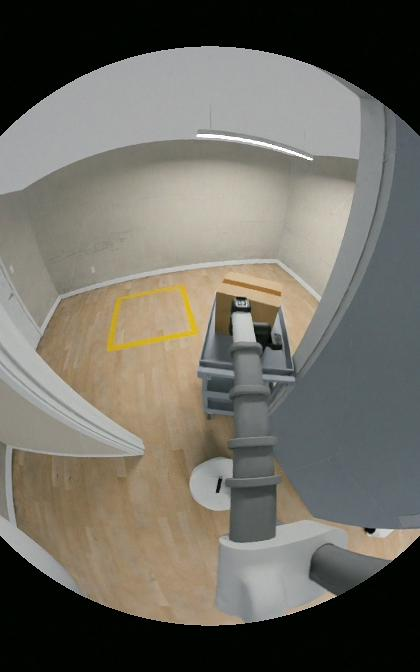

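Request:
move(blocking=false, cameras=[], r1={"base":{"translate_m":0.28,"strafe_m":0.06},"pace":"slow","contact_limits":{"translate_m":0.4}})

Request:
wait(seconds=8, cameras=["r1_head_camera","r1_head_left_camera"])

Scene clock: 656.13 s.
move: r1 moving
r1.base_odometry: x=-1.995 y=+0.275 heading=+0.458
r1.turned_by_wheels: +0.000
r1.turned_by_imu: +0.000
r1.base_tilt: forward=-1.6 right=+1.3
r1.lidar_m: 0.47 3.26 0.62 0.63 2.38 2.72 - 5.08 0.65 0.46 0.46 0.49
r1.base_status: translate_m moving; strafe_m moving
r1.joint_positions: lift_m=+0.960 arm_m=+0.350 wrist_yaw_rad=-0.003 wrist_pitch_rad=+1.577 wrist_roll_rad=+1.570 gripper_m=-0.014
r1.joint_status: not commanded
r1.measured_speeds: translate_m=+0.048 strafe_m=+0.010 rotate_rad=+0.000 lift_m=+0.000 arm_m=+0.000 wrist_yaw_rad=+0.000 wrist_pitch_rad=+0.004 wrist_roll_rad=+0.000
r1.motor_effort: lift_m=+14(14) arm_m=+4(4) wheel_0=+5(7) wheel_1=+6(7) wheel_2=-9(9)
r1.servo_current: wrist_yaw_rad=46(59) wrist_pitch_rad=52(52) wrist_roll_rad=59(65) gripper_m=72(72)
r1.contact_limits: lift_m 0.1; translate_m 0.4
r1.hand_pose: x=+0.5187 y=-0.0874 z=+0.8502 quat_wxyz=(+0.498, +0.499, +0.501, -0.502) (m; r1's base frame)
r1.wrist_depth_mm: 268 272 273 459 504 1078 1098 / 268 271 273 - 1060 1098 1098 / 268 271 272 - 1078 1098 1078 / 271 272 272 - 1060 866 866 / 268 272 274 - 1078 866 866 / 270 272 188 204 183 878 904 / 270 271 204 131 1078 148 1098
r2: as last shown
r2.turned_by_imu: +0.000
r2.base_tilt: forward=-0.4 right=+0.1
r2.lidar_m: 0.82 2.62 3.64 3.98 4.30 2.93 1.38 1.07 1.06 1.18 1.58 1.54
r2.servo_current: wrist_yaw_rad=104(104) wrist_pitch_rad=39(46) wrist_roll_rad=52(65) gripper_m=117(124)
r2.contact_limits: translate_m 1
r2.wrist_depth_mm: - 209 224 167 301 366 - / - 209 225 167 301 366 - / - 210 225 170 303 366 - / - 211 226 167 303 368 - / - 210 228 171 304 368 - / - 213 183 172 179 370 - / - - 223 - 322 342 -
pictures: none
No camera images: "cameras" was empty.

Scene clock: 659.77 s.
earlier move: r1 done
r1.base_odometry: x=-1.781 y=+0.444 heading=+0.458
r1.turned_by_wheels: +0.000
r1.turned_by_imu: -0.002
r1.base_tilt: forward=-1.6 right=+1.3
r1.lidar_m: 0.48 3.01 2.85 0.53 2.39 2.72 - 5.04 0.58 0.39 0.40 0.48
r1.base_status: done
r1.joint_positions: lift_m=+0.960 arm_m=+0.350 wrist_yaw_rad=-0.003 wrist_pitch_rad=+1.575 wrist_roll_rad=+1.570 gripper_m=-0.014
r1.joint_status: not commanded
r1.measured_speeds: all 0
r1.motor_effort: lift_m=+14(15) arm_m=+4(4) wheel_0=-1(7) wheel_1=+2(7) wheel_2=-6(11)
r1.servo_current: wrist_yaw_rad=52(72) wrist_pitch_rad=46(59) wrist_roll_rad=46(72) gripper_m=65(78)
r1.contact_limits: lift_m 0.1; translate_m 0.4
r1.hand_pose: x=+0.5195 y=-0.0874 z=+0.8502 quat_wxyz=(+0.499, +0.500, +0.500, -0.501) (m; r1's base frame)
r1.wrist_depth_mm: 274 274 274 240 574 668 1078 / 272 273 276 525 1078 1060 1098 / 272 276 276 1078 1078 1078 1118 / 273 274 276 1060 1078 866 854 / 273 272 276 1060 1060 854 866 / 271 276 187 200 182 866 878 / 272 157 216 135 1078 145 1098
r2.base_odometry: x=-2.218 y=+0.521 heading=-2.829
r2.turned_by_wheels: +0.000
r2.turned_by_imu: +0.001
r2.base_tilt: forward=-0.4 right=+0.1
r2.lidar_m: 0.80 2.59 3.66 3.99 4.30 2.90 1.38 1.08 1.07 1.18 1.58 1.55
r2.base_status: not commanded
r2.joint_positions: lift_m=+0.950 arm_m=+0.418 wrist_yaw_rad=+0.487 wrist_pitch_rad=+0.001 wrist_roll_rad=+0.000 gripper_m=-0.029
r2.joint_status: not commanded
r2.measured_speeds: all 0
r2.motor_effort: lift_m=+20(20) arm_m=-8(9) wheel_0=+4(4) wheel_1=-4(5) wheel_2=+31(31)
r2.servo_current: wrist_yaw_rad=98(111) wrist_pitch_rad=33(52) wrist_roll_rad=52(65) gripper_m=111(124)
r2.contact_limits: translate_m 1
r2.hand_pose: x=+0.8850 y=+0.0577 z=+1.1277 quat_wxyz=(+0.970, +0.000, +0.001, +0.241) (m; r2's base frame)
r2.wrist_depth_mm: - 208 224 167 300 366 - / - 209 225 167 300 366 - / - 210 226 169 303 370 - / - 211 226 167 303 368 - / - 211 226 170 304 370 - / - 212 183 171 180 373 - / - - 223 - 324 342 -
wait: 3.63 of 8 s (r1 has come to rest)
pictures: r1_head_camera, r1_head_left_camera
Images, in order (width x height): r1_head_camera 420x560, r1_head_left_camera 420x672.

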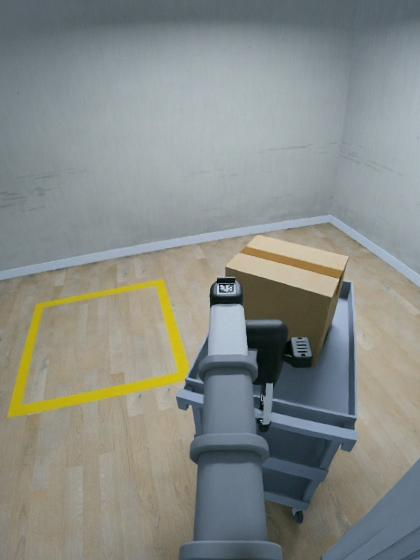

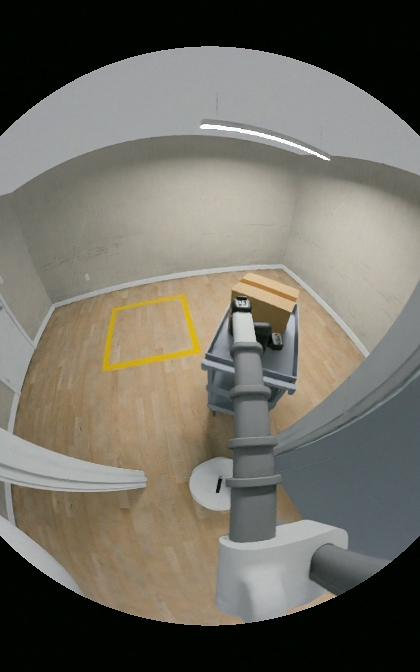

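Request:
move(blocking=false, cameras=[], r1={"base":{"translate_m":0.38,"strafe_m":0.0},"pace":"slow","contact_limits":{"translate_m":0.4}})

Request:
wait(seconds=8, cameras=["r1_head_camera","r1_head_right_camera"])

Scene clock: 670.60 s.
move: r1 moving
r1.base_odometry: x=-1.770 y=+0.450 heading=+0.458
r1.turned_by_wheels: +0.000
r1.turned_by_imu: -0.001
r1.base_tilt: forward=-1.6 right=+1.3
r1.lidar_m: 0.50 2.99 2.88 0.52 2.42 2.75 - 5.00 0.58 0.40 0.40 0.47
r1.base_status: translate_m moving; strafe_m moving
r1.joint_positions: lift_m=+0.960 arm_m=+0.350 wrist_yaw_rad=-0.003 wrist_pitch_rad=+1.576 wrist_roll_rad=+1.570 gripper_m=-0.014
r1.joint_status: not commanded
r1.measured_speeds: translate_m=+0.049 strafe_m=+0.000 rotate_rad=+0.001 lift_m=+0.000 arm_m=+0.000 wrist_yaw_rad=+0.000 wrist_pitch_rad=+0.006 wrist_roll_rad=+0.000
r1.motor_effort: lift_m=+14(14) arm_m=+4(4) wheel_0=+3(5) wheel_1=+6(7) wheel_2=-11(11)
r1.servo_current: wrist_yaw_rad=52(65) wrist_pitch_rad=39(52) wrist_roll_rad=65(65) gripper_m=65(72)
r1.contact_limits: lift_m 0.1; translate_m 0.4
r1.hand_pose: x=+0.5191 y=-0.0874 z=+0.8502 quat_wxyz=(+0.498, +0.499, +0.501, -0.502) (m; r1's base frame)
r1.wrist_depth_mm: 271 272 276 277 544 647 1078 / 271 272 274 1060 1042 1078 1098 / 270 272 273 1078 1078 1078 1060 / 272 272 274 1060 1078 866 866 / 271 272 273 1078 1060 866 878 / 271 272 188 199 182 866 891 / 271 154 204 - 1060 1078 1098
r2: as last shown
r2.turned_by_imu: +0.000
r2.base_tilt: forward=-0.4 right=+0.2
r2.lidar_m: 0.80 2.58 3.66 3.98 4.29 2.88 1.39 1.09 1.08 1.16 1.56 1.56
r2.motor_effort: lift_m=+20(20) arm_m=-9(9) wheel_0=+3(4) wheel_1=-5(5) wheel_2=+31(31)
r2.servo_current: wrist_yaw_rad=104(104) wrist_pitch_rad=39(46) wrist_roll_rad=39(52) gripper_m=117(117)
r2.contact_limits: translate_m 1
r2.wrist_depth_mm: - 208 224 167 301 364 - / - 209 224 168 301 366 - / - 210 225 170 303 366 - / - 211 226 167 304 368 - / - 211 227 170 304 368 - / - 213 183 172 179 370 - / - - 223 - 322 342 -
pictures: none
No camera images: "cameras" was empty.

Scene clock: 675.17 s.
earlier move: r1 done
r1.base_odometry: x=-1.440 y=+0.612 heading=+0.458
r1.turned_by_wheels: +0.001
r1.turned_by_imu: +0.001
r1.base_tilt: forward=-1.6 right=+1.2
r1.lidar_m: 0.51 2.64 2.97 2.52 0.67 2.96 - 0.85 0.39 0.36 2.18 0.45
r1.base_status: done
r1.joint_positions: lift_m=+0.960 arm_m=+0.350 wrist_yaw_rad=-0.003 wrist_pitch_rad=+1.576 wrist_roll_rad=+1.571 gripper_m=-0.014
r1.joint_status: not commanded
r1.measured_speeds: all 0
r1.motor_effort: lift_m=+14(15) arm_m=+4(4) wheel_0=+5(11) wheel_1=+2(8) wheel_2=-2(11)
r1.servo_current: wrist_yaw_rad=52(72) wrist_pitch_rad=39(59) wrist_roll_rad=39(72) gripper_m=65(78)
r1.contact_limits: lift_m 0.1; translate_m 0.4
r1.hand_pose: x=+0.5191 y=-0.0874 z=+0.8502 quat_wxyz=(+0.498, +0.499, +0.501, -0.502) (m; r1's base frame)
r1.wrist_depth_mm: 271 272 274 276 1042 - - / 271 273 276 277 - 1078 1098 / 272 273 274 1078 - 1060 1078 / 273 273 274 1078 1078 866 878 / 272 271 273 1078 1078 866 878 / 272 273 187 - 187 854 891 / 272 153 521 - 1078 151 1098
r2.base_odometry: x=-2.218 y=+0.521 heading=-2.829
r2.turned_by_wheels: +0.000
r2.turned_by_imu: +0.001
r2.base_tilt: forward=-0.4 right=+0.2
r2.lidar_m: 0.80 2.57 3.67 3.97 4.31 2.88 1.37 1.07 1.07 1.20 1.58 1.54
r2.base_status: not commanded
r2.joint_positions: lift_m=+0.950 arm_m=+0.418 wrist_yaw_rad=+0.487 wrist_pitch_rad=+0.001 wrist_roll_rad=+0.000 gripper_m=-0.029
r2.joint_status: not commanded
r2.measured_speeds: all 0
r2.motor_effort: lift_m=+20(20) arm_m=-9(9) wheel_0=+3(4) wheel_1=-5(5) wheel_2=+31(31)
r2.servo_current: wrist_yaw_rad=104(111) wrist_pitch_rad=39(52) wrist_roll_rad=46(65) gripper_m=117(124)
r2.contact_limits: translate_m 1
r2.hand_pose: x=+0.8850 y=+0.0577 z=+1.1277 quat_wxyz=(+0.970, +0.000, +0.001, +0.241) (m; r2's base frame)
r2.wrist_depth_mm: - 209 224 166 303 366 - / - 210 224 168 303 366 - / - 210 225 169 303 366 - / - 210 225 167 303 366 - / - 211 225 171 304 368 - / - 213 184 171 179 373 - / - - 223 - 322 343 -
wait: 4.57 of 8 s (r1 has come to rest)
pictures: r1_head_camera, r1_head_right_camera
Images, in order (width x height): r1_head_camera 420x560, r1_head_right_camera 420x672.

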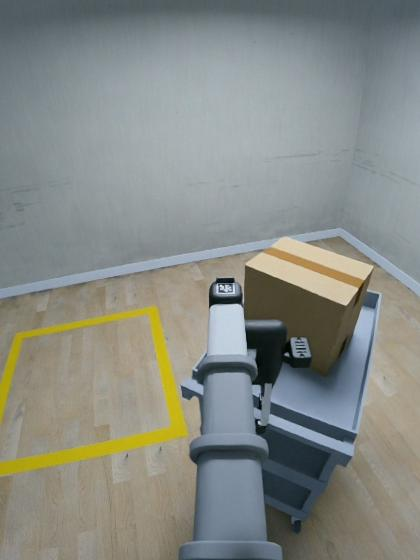

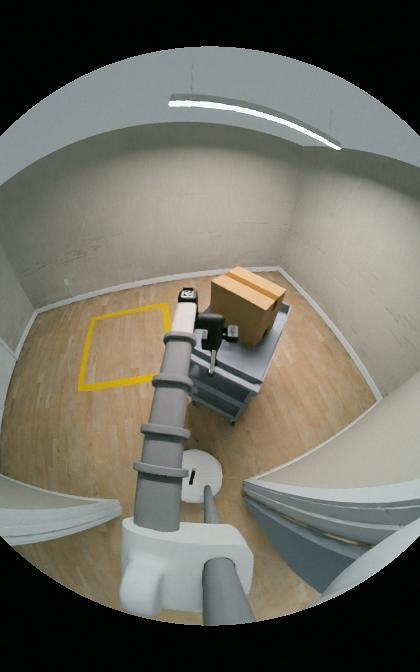

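Request:
move(blocking=false, cameras=[], r1={"base":{"translate_m":0.2,"strafe_m":0.55},"pace":"slow"})

Request:
wait(seconds=9, cameras=["r1_head_camera","r1_head_right_camera"])

Scene clock: 685.87 s.
move: r1 moving
r1.base_odometry: x=-1.441 y=+0.625 heading=+0.457
r1.turned_by_wheels: -0.001
r1.turned_by_imu: -0.001
r1.base_tilt: forward=-1.6 right=+1.3
r1.lidar_m: 0.52 2.64 2.95 2.52 0.65 2.95 - 0.87 0.40 0.37 2.21 0.46
r1.base_status: translate_m moving; strafe_m moving
r1.joint_positions: lift_m=+0.960 arm_m=+0.350 wrist_yaw_rad=-0.003 wrist_pitch_rad=+1.576 wrist_roll_rad=+1.571 gripper_m=-0.014
r1.joint_status: not commanded
r1.measured_speeds: translate_m=+0.017 strafe_m=+0.047 rotate_rad=-0.005 lift_m=+0.000 arm_m=+0.000 wrist_yaw_rad=+0.000 wrist_pitch_rad=+0.000 wrist_roll_rad=+0.000
r1.motor_effort: lift_m=+14(14) arm_m=+4(4) wheel_0=-9(9) wheel_1=+7(7) wheel_2=-7(7)
r1.servo_current: wrist_yaw_rad=39(59) wrist_pitch_rad=52(52) wrist_roll_rad=59(65) gripper_m=65(78)
r1.contact_limits: lift_m 0.1
r1.hand_pose: x=+0.5191 y=-0.0874 z=+0.8502 quat_wxyz=(+0.498, +0.499, +0.501, -0.502) (m; r1's base frame)
r1.wrist_depth_mm: 272 274 274 277 1078 - - / 272 274 276 278 - 1060 1078 / 272 274 274 1060 - 1078 1098 / 271 272 273 1060 1078 878 866 / 273 274 274 1060 1098 878 866 / 271 273 186 - 186 866 866 / 271 153 1042 - 1078 1078 1098
r2: as last shown
r2.turned_by_imu: +0.000
r2.base_tilt: forward=-0.4 right=+0.1
r2.lidar_m: 0.81 2.58 3.65 4.01 4.28 2.92 1.38 1.08 1.08 1.18 1.57 1.55
r2.motor_effort: lift_m=+20(20) arm_m=-9(9) wheel_0=+3(4) wheel_1=-4(5) wheel_2=+31(31)
r2.servo_current: wrist_yaw_rad=98(111) wrist_pitch_rad=39(46) wrist_roll_rad=39(59) gripper_m=111(117)
r2.contact_limits: translate_m 1
r2.wrist_depth_mm: - 208 224 167 300 366 - / - 209 224 168 301 364 - / - 209 225 169 303 368 - / - 211 225 167 303 366 - / - 211 226 171 304 370 - / - 213 183 171 179 373 - / - - 223 - 325 343 -
pictures: none
No camera images: "cameras" was empty.

Scene clock: 692.50 s.
earlier move: r1 done
r1.base_odometry: x=-1.503 y=+1.194 heading=+0.457
r1.turned_by_wheels: +0.000
r1.turned_by_imu: -0.004
r1.base_tilt: forward=-1.6 right=+1.3
r1.lidar_m: 0.54 2.28 2.44 2.07 1.10 0.59 0.52 5.91 0.95 0.92 0.64 0.36
r1.base_status: done
r1.joint_positions: lift_m=+0.960 arm_m=+0.350 wrist_yaw_rad=-0.004 wrist_pitch_rad=+1.565 wrist_roll_rad=+1.577 gripper_m=-0.014
r1.joint_status: not commanded
r1.measured_speeds: all 0
r1.motor_effort: lift_m=+16(16) arm_m=-3(4) wheel_0=-8(18) wheel_1=+0(7) wheel_2=-5(11)
r1.servo_current: wrist_yaw_rad=39(72) wrist_pitch_rad=46(59) wrist_roll_rad=46(78) gripper_m=65(78)
r1.contact_limits: lift_m 0.1
r1.hand_pose: x=+0.5222 y=-0.0874 z=+0.8501 quat_wxyz=(+0.499, +0.504, +0.496, -0.501) (m; r1's base frame)
r1.wrist_depth_mm: 278 277 277 276 277 276 - / 277 276 277 277 276 277 - / 278 277 277 276 277 1060 - / 278 278 277 278 1060 - 854 / 278 279 207 1078 - 842 854 / 276 207 179 - 216 866 854 / 277 144 - 217 174 149 1078
r2.base_odometry: x=-2.218 y=+0.521 heading=-2.829
r2.turned_by_wheels: +0.000
r2.turned_by_imu: +0.001
r2.base_tilt: forward=-0.3 right=+0.1
r2.lidar_m: 0.81 2.58 3.66 4.03 4.31 2.90 1.37 1.06 1.07 1.17 1.58 1.55
r2.base_status: not commanded
r2.joint_positions: lift_m=+0.950 arm_m=+0.418 wrist_yaw_rad=+0.487 wrist_pitch_rad=+0.001 wrist_roll_rad=+0.000 gripper_m=-0.029
r2.joint_status: not commanded
r2.measured_speeds: all 0
r2.motor_effort: lift_m=+20(20) arm_m=-9(9) wheel_0=+3(4) wheel_1=-4(5) wheel_2=+31(31)
r2.servo_current: wrist_yaw_rad=104(111) wrist_pitch_rad=39(52) wrist_roll_rad=39(65) gripper_m=111(124)
r2.contact_limits: translate_m 1
r2.hand_pose: x=+0.8850 y=+0.0577 z=+1.1277 quat_wxyz=(+0.970, +0.000, +0.001, +0.241) (m; r2's base frame)
r2.wrist_depth_mm: - 208 224 167 301 364 - / - 209 224 169 301 364 - / - 210 226 170 304 368 - / - 211 226 167 303 368 - / - 211 227 171 304 370 - / - 212 184 171 179 370 - / - - 223 - 324 342 -
wait: 6.63 of 9 s (r1 has come to rest)
pictures: r1_head_camera, r1_head_right_camera
Images, in order (width x height): r1_head_camera 420x560, r1_head_right_camera 420x672.

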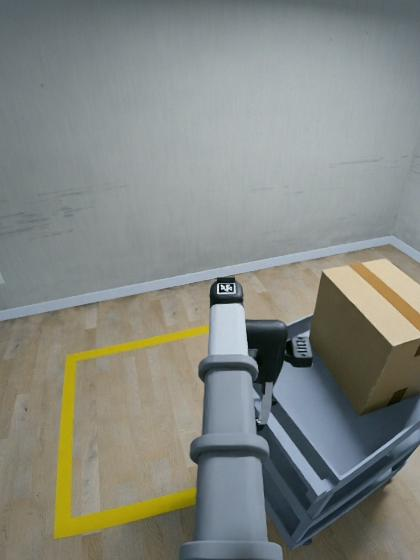

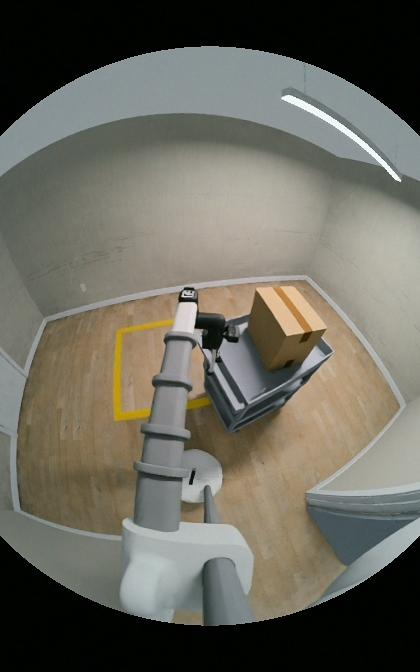

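Request:
move(blocking=false, cameras=[], r1={"base":{"translate_m":0.22,"strafe_m":0.5},"pace":"slow"})

Request:
wait(seconds=9, cameras=["r1_head_camera","r1_head_right_camera","r1_head_left_camera"])

Scene clock: 703.13 s.
move: r1 moving
r1.base_odometry: x=-1.504 y=+1.206 heading=+0.456
r1.turned_by_wheels: -0.002
r1.turned_by_imu: -0.002
r1.base_tilt: forward=-1.6 right=+1.3
r1.lidar_m: 0.54 2.27 2.47 2.06 1.12 0.59 0.53 5.88 0.93 0.95 0.64 0.36
r1.base_status: translate_m moving; strafe_m moving
r1.joint_positions: lift_m=+0.960 arm_m=+0.350 wrist_yaw_rad=-0.004 wrist_pitch_rad=+1.565 wrist_roll_rad=+1.577 gripper_m=-0.014
r1.joint_status: not commanded
r1.measured_speeds: translate_m=+0.020 strafe_m=+0.045 rotate_rad=-0.002 lift_m=+0.000 arm_m=+0.000 wrist_yaw_rad=+0.000 wrist_pitch_rad=+0.000 wrist_roll_rad=+0.000
r1.motor_effort: lift_m=+16(16) arm_m=-4(4) wheel_0=-17(17) wheel_1=+4(4) wheel_2=-9(10)
r1.servo_current: wrist_yaw_rad=39(59) wrist_pitch_rad=39(52) wrist_roll_rad=52(72) gripper_m=72(72)
r1.contact_limits: lift_m 0.1
r1.hand_pose: x=+0.5222 y=-0.0874 z=+0.8501 quat_wxyz=(+0.499, +0.504, +0.496, -0.501) (m; r1's base frame)
r1.wrist_depth_mm: 276 279 277 278 279 277 - / 278 277 278 278 277 278 - / 278 277 277 277 277 1060 - / 276 278 277 1042 1042 - 854 / 278 276 207 1060 - 866 842 / 276 207 178 - 206 854 854 / 207 143 - 222 175 150 1078
r2: as last shown
r2.turned_by_imu: +0.000
r2.base_tilt: forward=-0.4 right=+0.2
r2.lidar_m: 0.82 2.61 3.65 3.97 4.31 2.88 1.40 1.09 1.06 1.18 1.55 1.52
r2.motor_effort: lift_m=+20(20) arm_m=-9(9) wheel_0=+4(4) wheel_1=-4(5) wheel_2=+31(31)
r2.servo_current: wrist_yaw_rad=104(104) wrist_pitch_rad=33(52) wrist_roll_rad=59(59) gripper_m=111(124)
r2.contact_limits: translate_m 1
r2.wrist_depth_mm: - 208 224 167 300 364 - / - 209 225 168 303 366 - / - 209 224 170 303 366 - / - 210 226 167 304 368 - / - 211 226 171 304 368 - / - 213 183 172 179 373 - / - - 224 - 324 342 -
pictures: none
No camera images: "cameras" was empty.

Scene clock: 709.37 s.
earlier move: r1 done
r1.base_odometry: x=-1.526 y=+1.739 heading=+0.456
r1.turned_by_wheels: +0.001
r1.turned_by_imu: +0.000
r1.base_tilt: forward=-1.6 right=+1.2
r1.lidar_m: 0.37 1.90 1.98 1.61 1.63 1.03 0.86 0.83 1.45 1.63 0.43 0.28
r1.base_status: done
r1.joint_positions: lift_m=+0.960 arm_m=+0.350 wrist_yaw_rad=-0.004 wrist_pitch_rad=+1.576 wrist_roll_rad=+1.577 gripper_m=-0.014
r1.joint_status: not commanded
r1.measured_speeds: all 0
r1.motor_effort: lift_m=+16(16) arm_m=+3(4) wheel_0=-7(17) wheel_1=+2(7) wheel_2=-7(11)
r1.servo_current: wrist_yaw_rad=59(72) wrist_pitch_rad=39(52) wrist_roll_rad=59(78) gripper_m=65(78)
r1.contact_limits: lift_m 0.1
r1.hand_pose: x=+0.5192 y=-0.0874 z=+0.8501 quat_wxyz=(+0.496, +0.501, +0.499, -0.504) (m; r1's base frame)
r1.wrist_depth_mm: 271 273 274 277 281 281 - / 273 274 276 277 279 279 279 / 271 274 277 276 279 279 281 / 272 273 276 277 891 866 878 / 270 274 206 1060 1060 - - / 1042 1060 177 - 205 878 891 / - 136 1078 1042 173 160 1098
r2.base_odometry: x=-2.218 y=+0.521 heading=-2.829
r2.turned_by_wheels: +0.000
r2.turned_by_imu: +0.001
r2.base_tilt: forward=-0.4 right=+0.1
r2.lidar_m: 0.82 2.59 3.65 4.01 4.31 2.89 1.40 1.09 1.06 1.16 1.58 1.55
r2.base_status: not commanded
r2.joint_positions: lift_m=+0.950 arm_m=+0.418 wrist_yaw_rad=+0.487 wrist_pitch_rad=+0.001 wrist_roll_rad=+0.000 gripper_m=-0.029
r2.joint_status: not commanded
r2.measured_speeds: all 0
r2.motor_effort: lift_m=+20(20) arm_m=-9(9) wheel_0=+3(4) wheel_1=-4(5) wheel_2=+31(31)
r2.servo_current: wrist_yaw_rad=91(111) wrist_pitch_rad=33(52) wrist_roll_rad=26(65) gripper_m=111(124)
r2.contact_limits: translate_m 1
r2.hand_pose: x=+0.8850 y=+0.0577 z=+1.1277 quat_wxyz=(+0.970, +0.000, +0.001, +0.241) (m; r2's base frame)
r2.wrist_depth_mm: - 208 224 167 301 366 - / - 210 226 168 301 366 - / - 211 225 169 303 368 - / - 211 226 167 304 368 - / - 210 226 170 304 368 - / - 213 184 171 179 373 - / - - 224 - 322 343 -
wait: 6.23 of 9 s (r1 has come to rest)
pictures: r1_head_camera, r1_head_left_camera, r1_head_right_camera
Images, in order (width x height): r1_head_camera 420x560, r1_head_left_camera 420x672, r1_head_right_camera 420x672.

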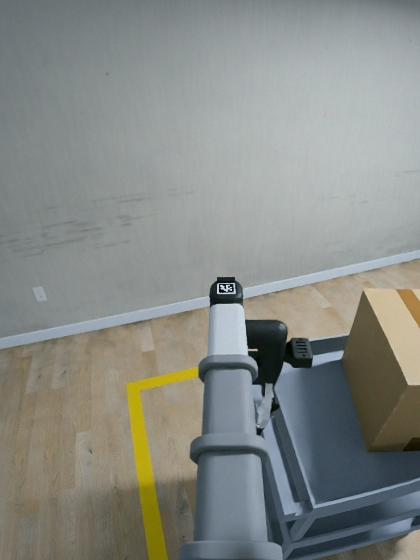

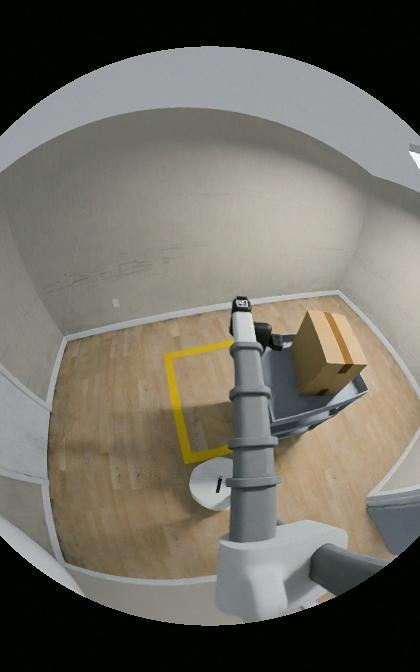

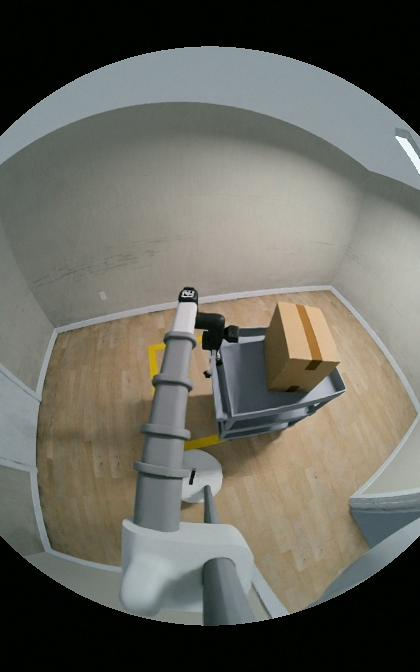

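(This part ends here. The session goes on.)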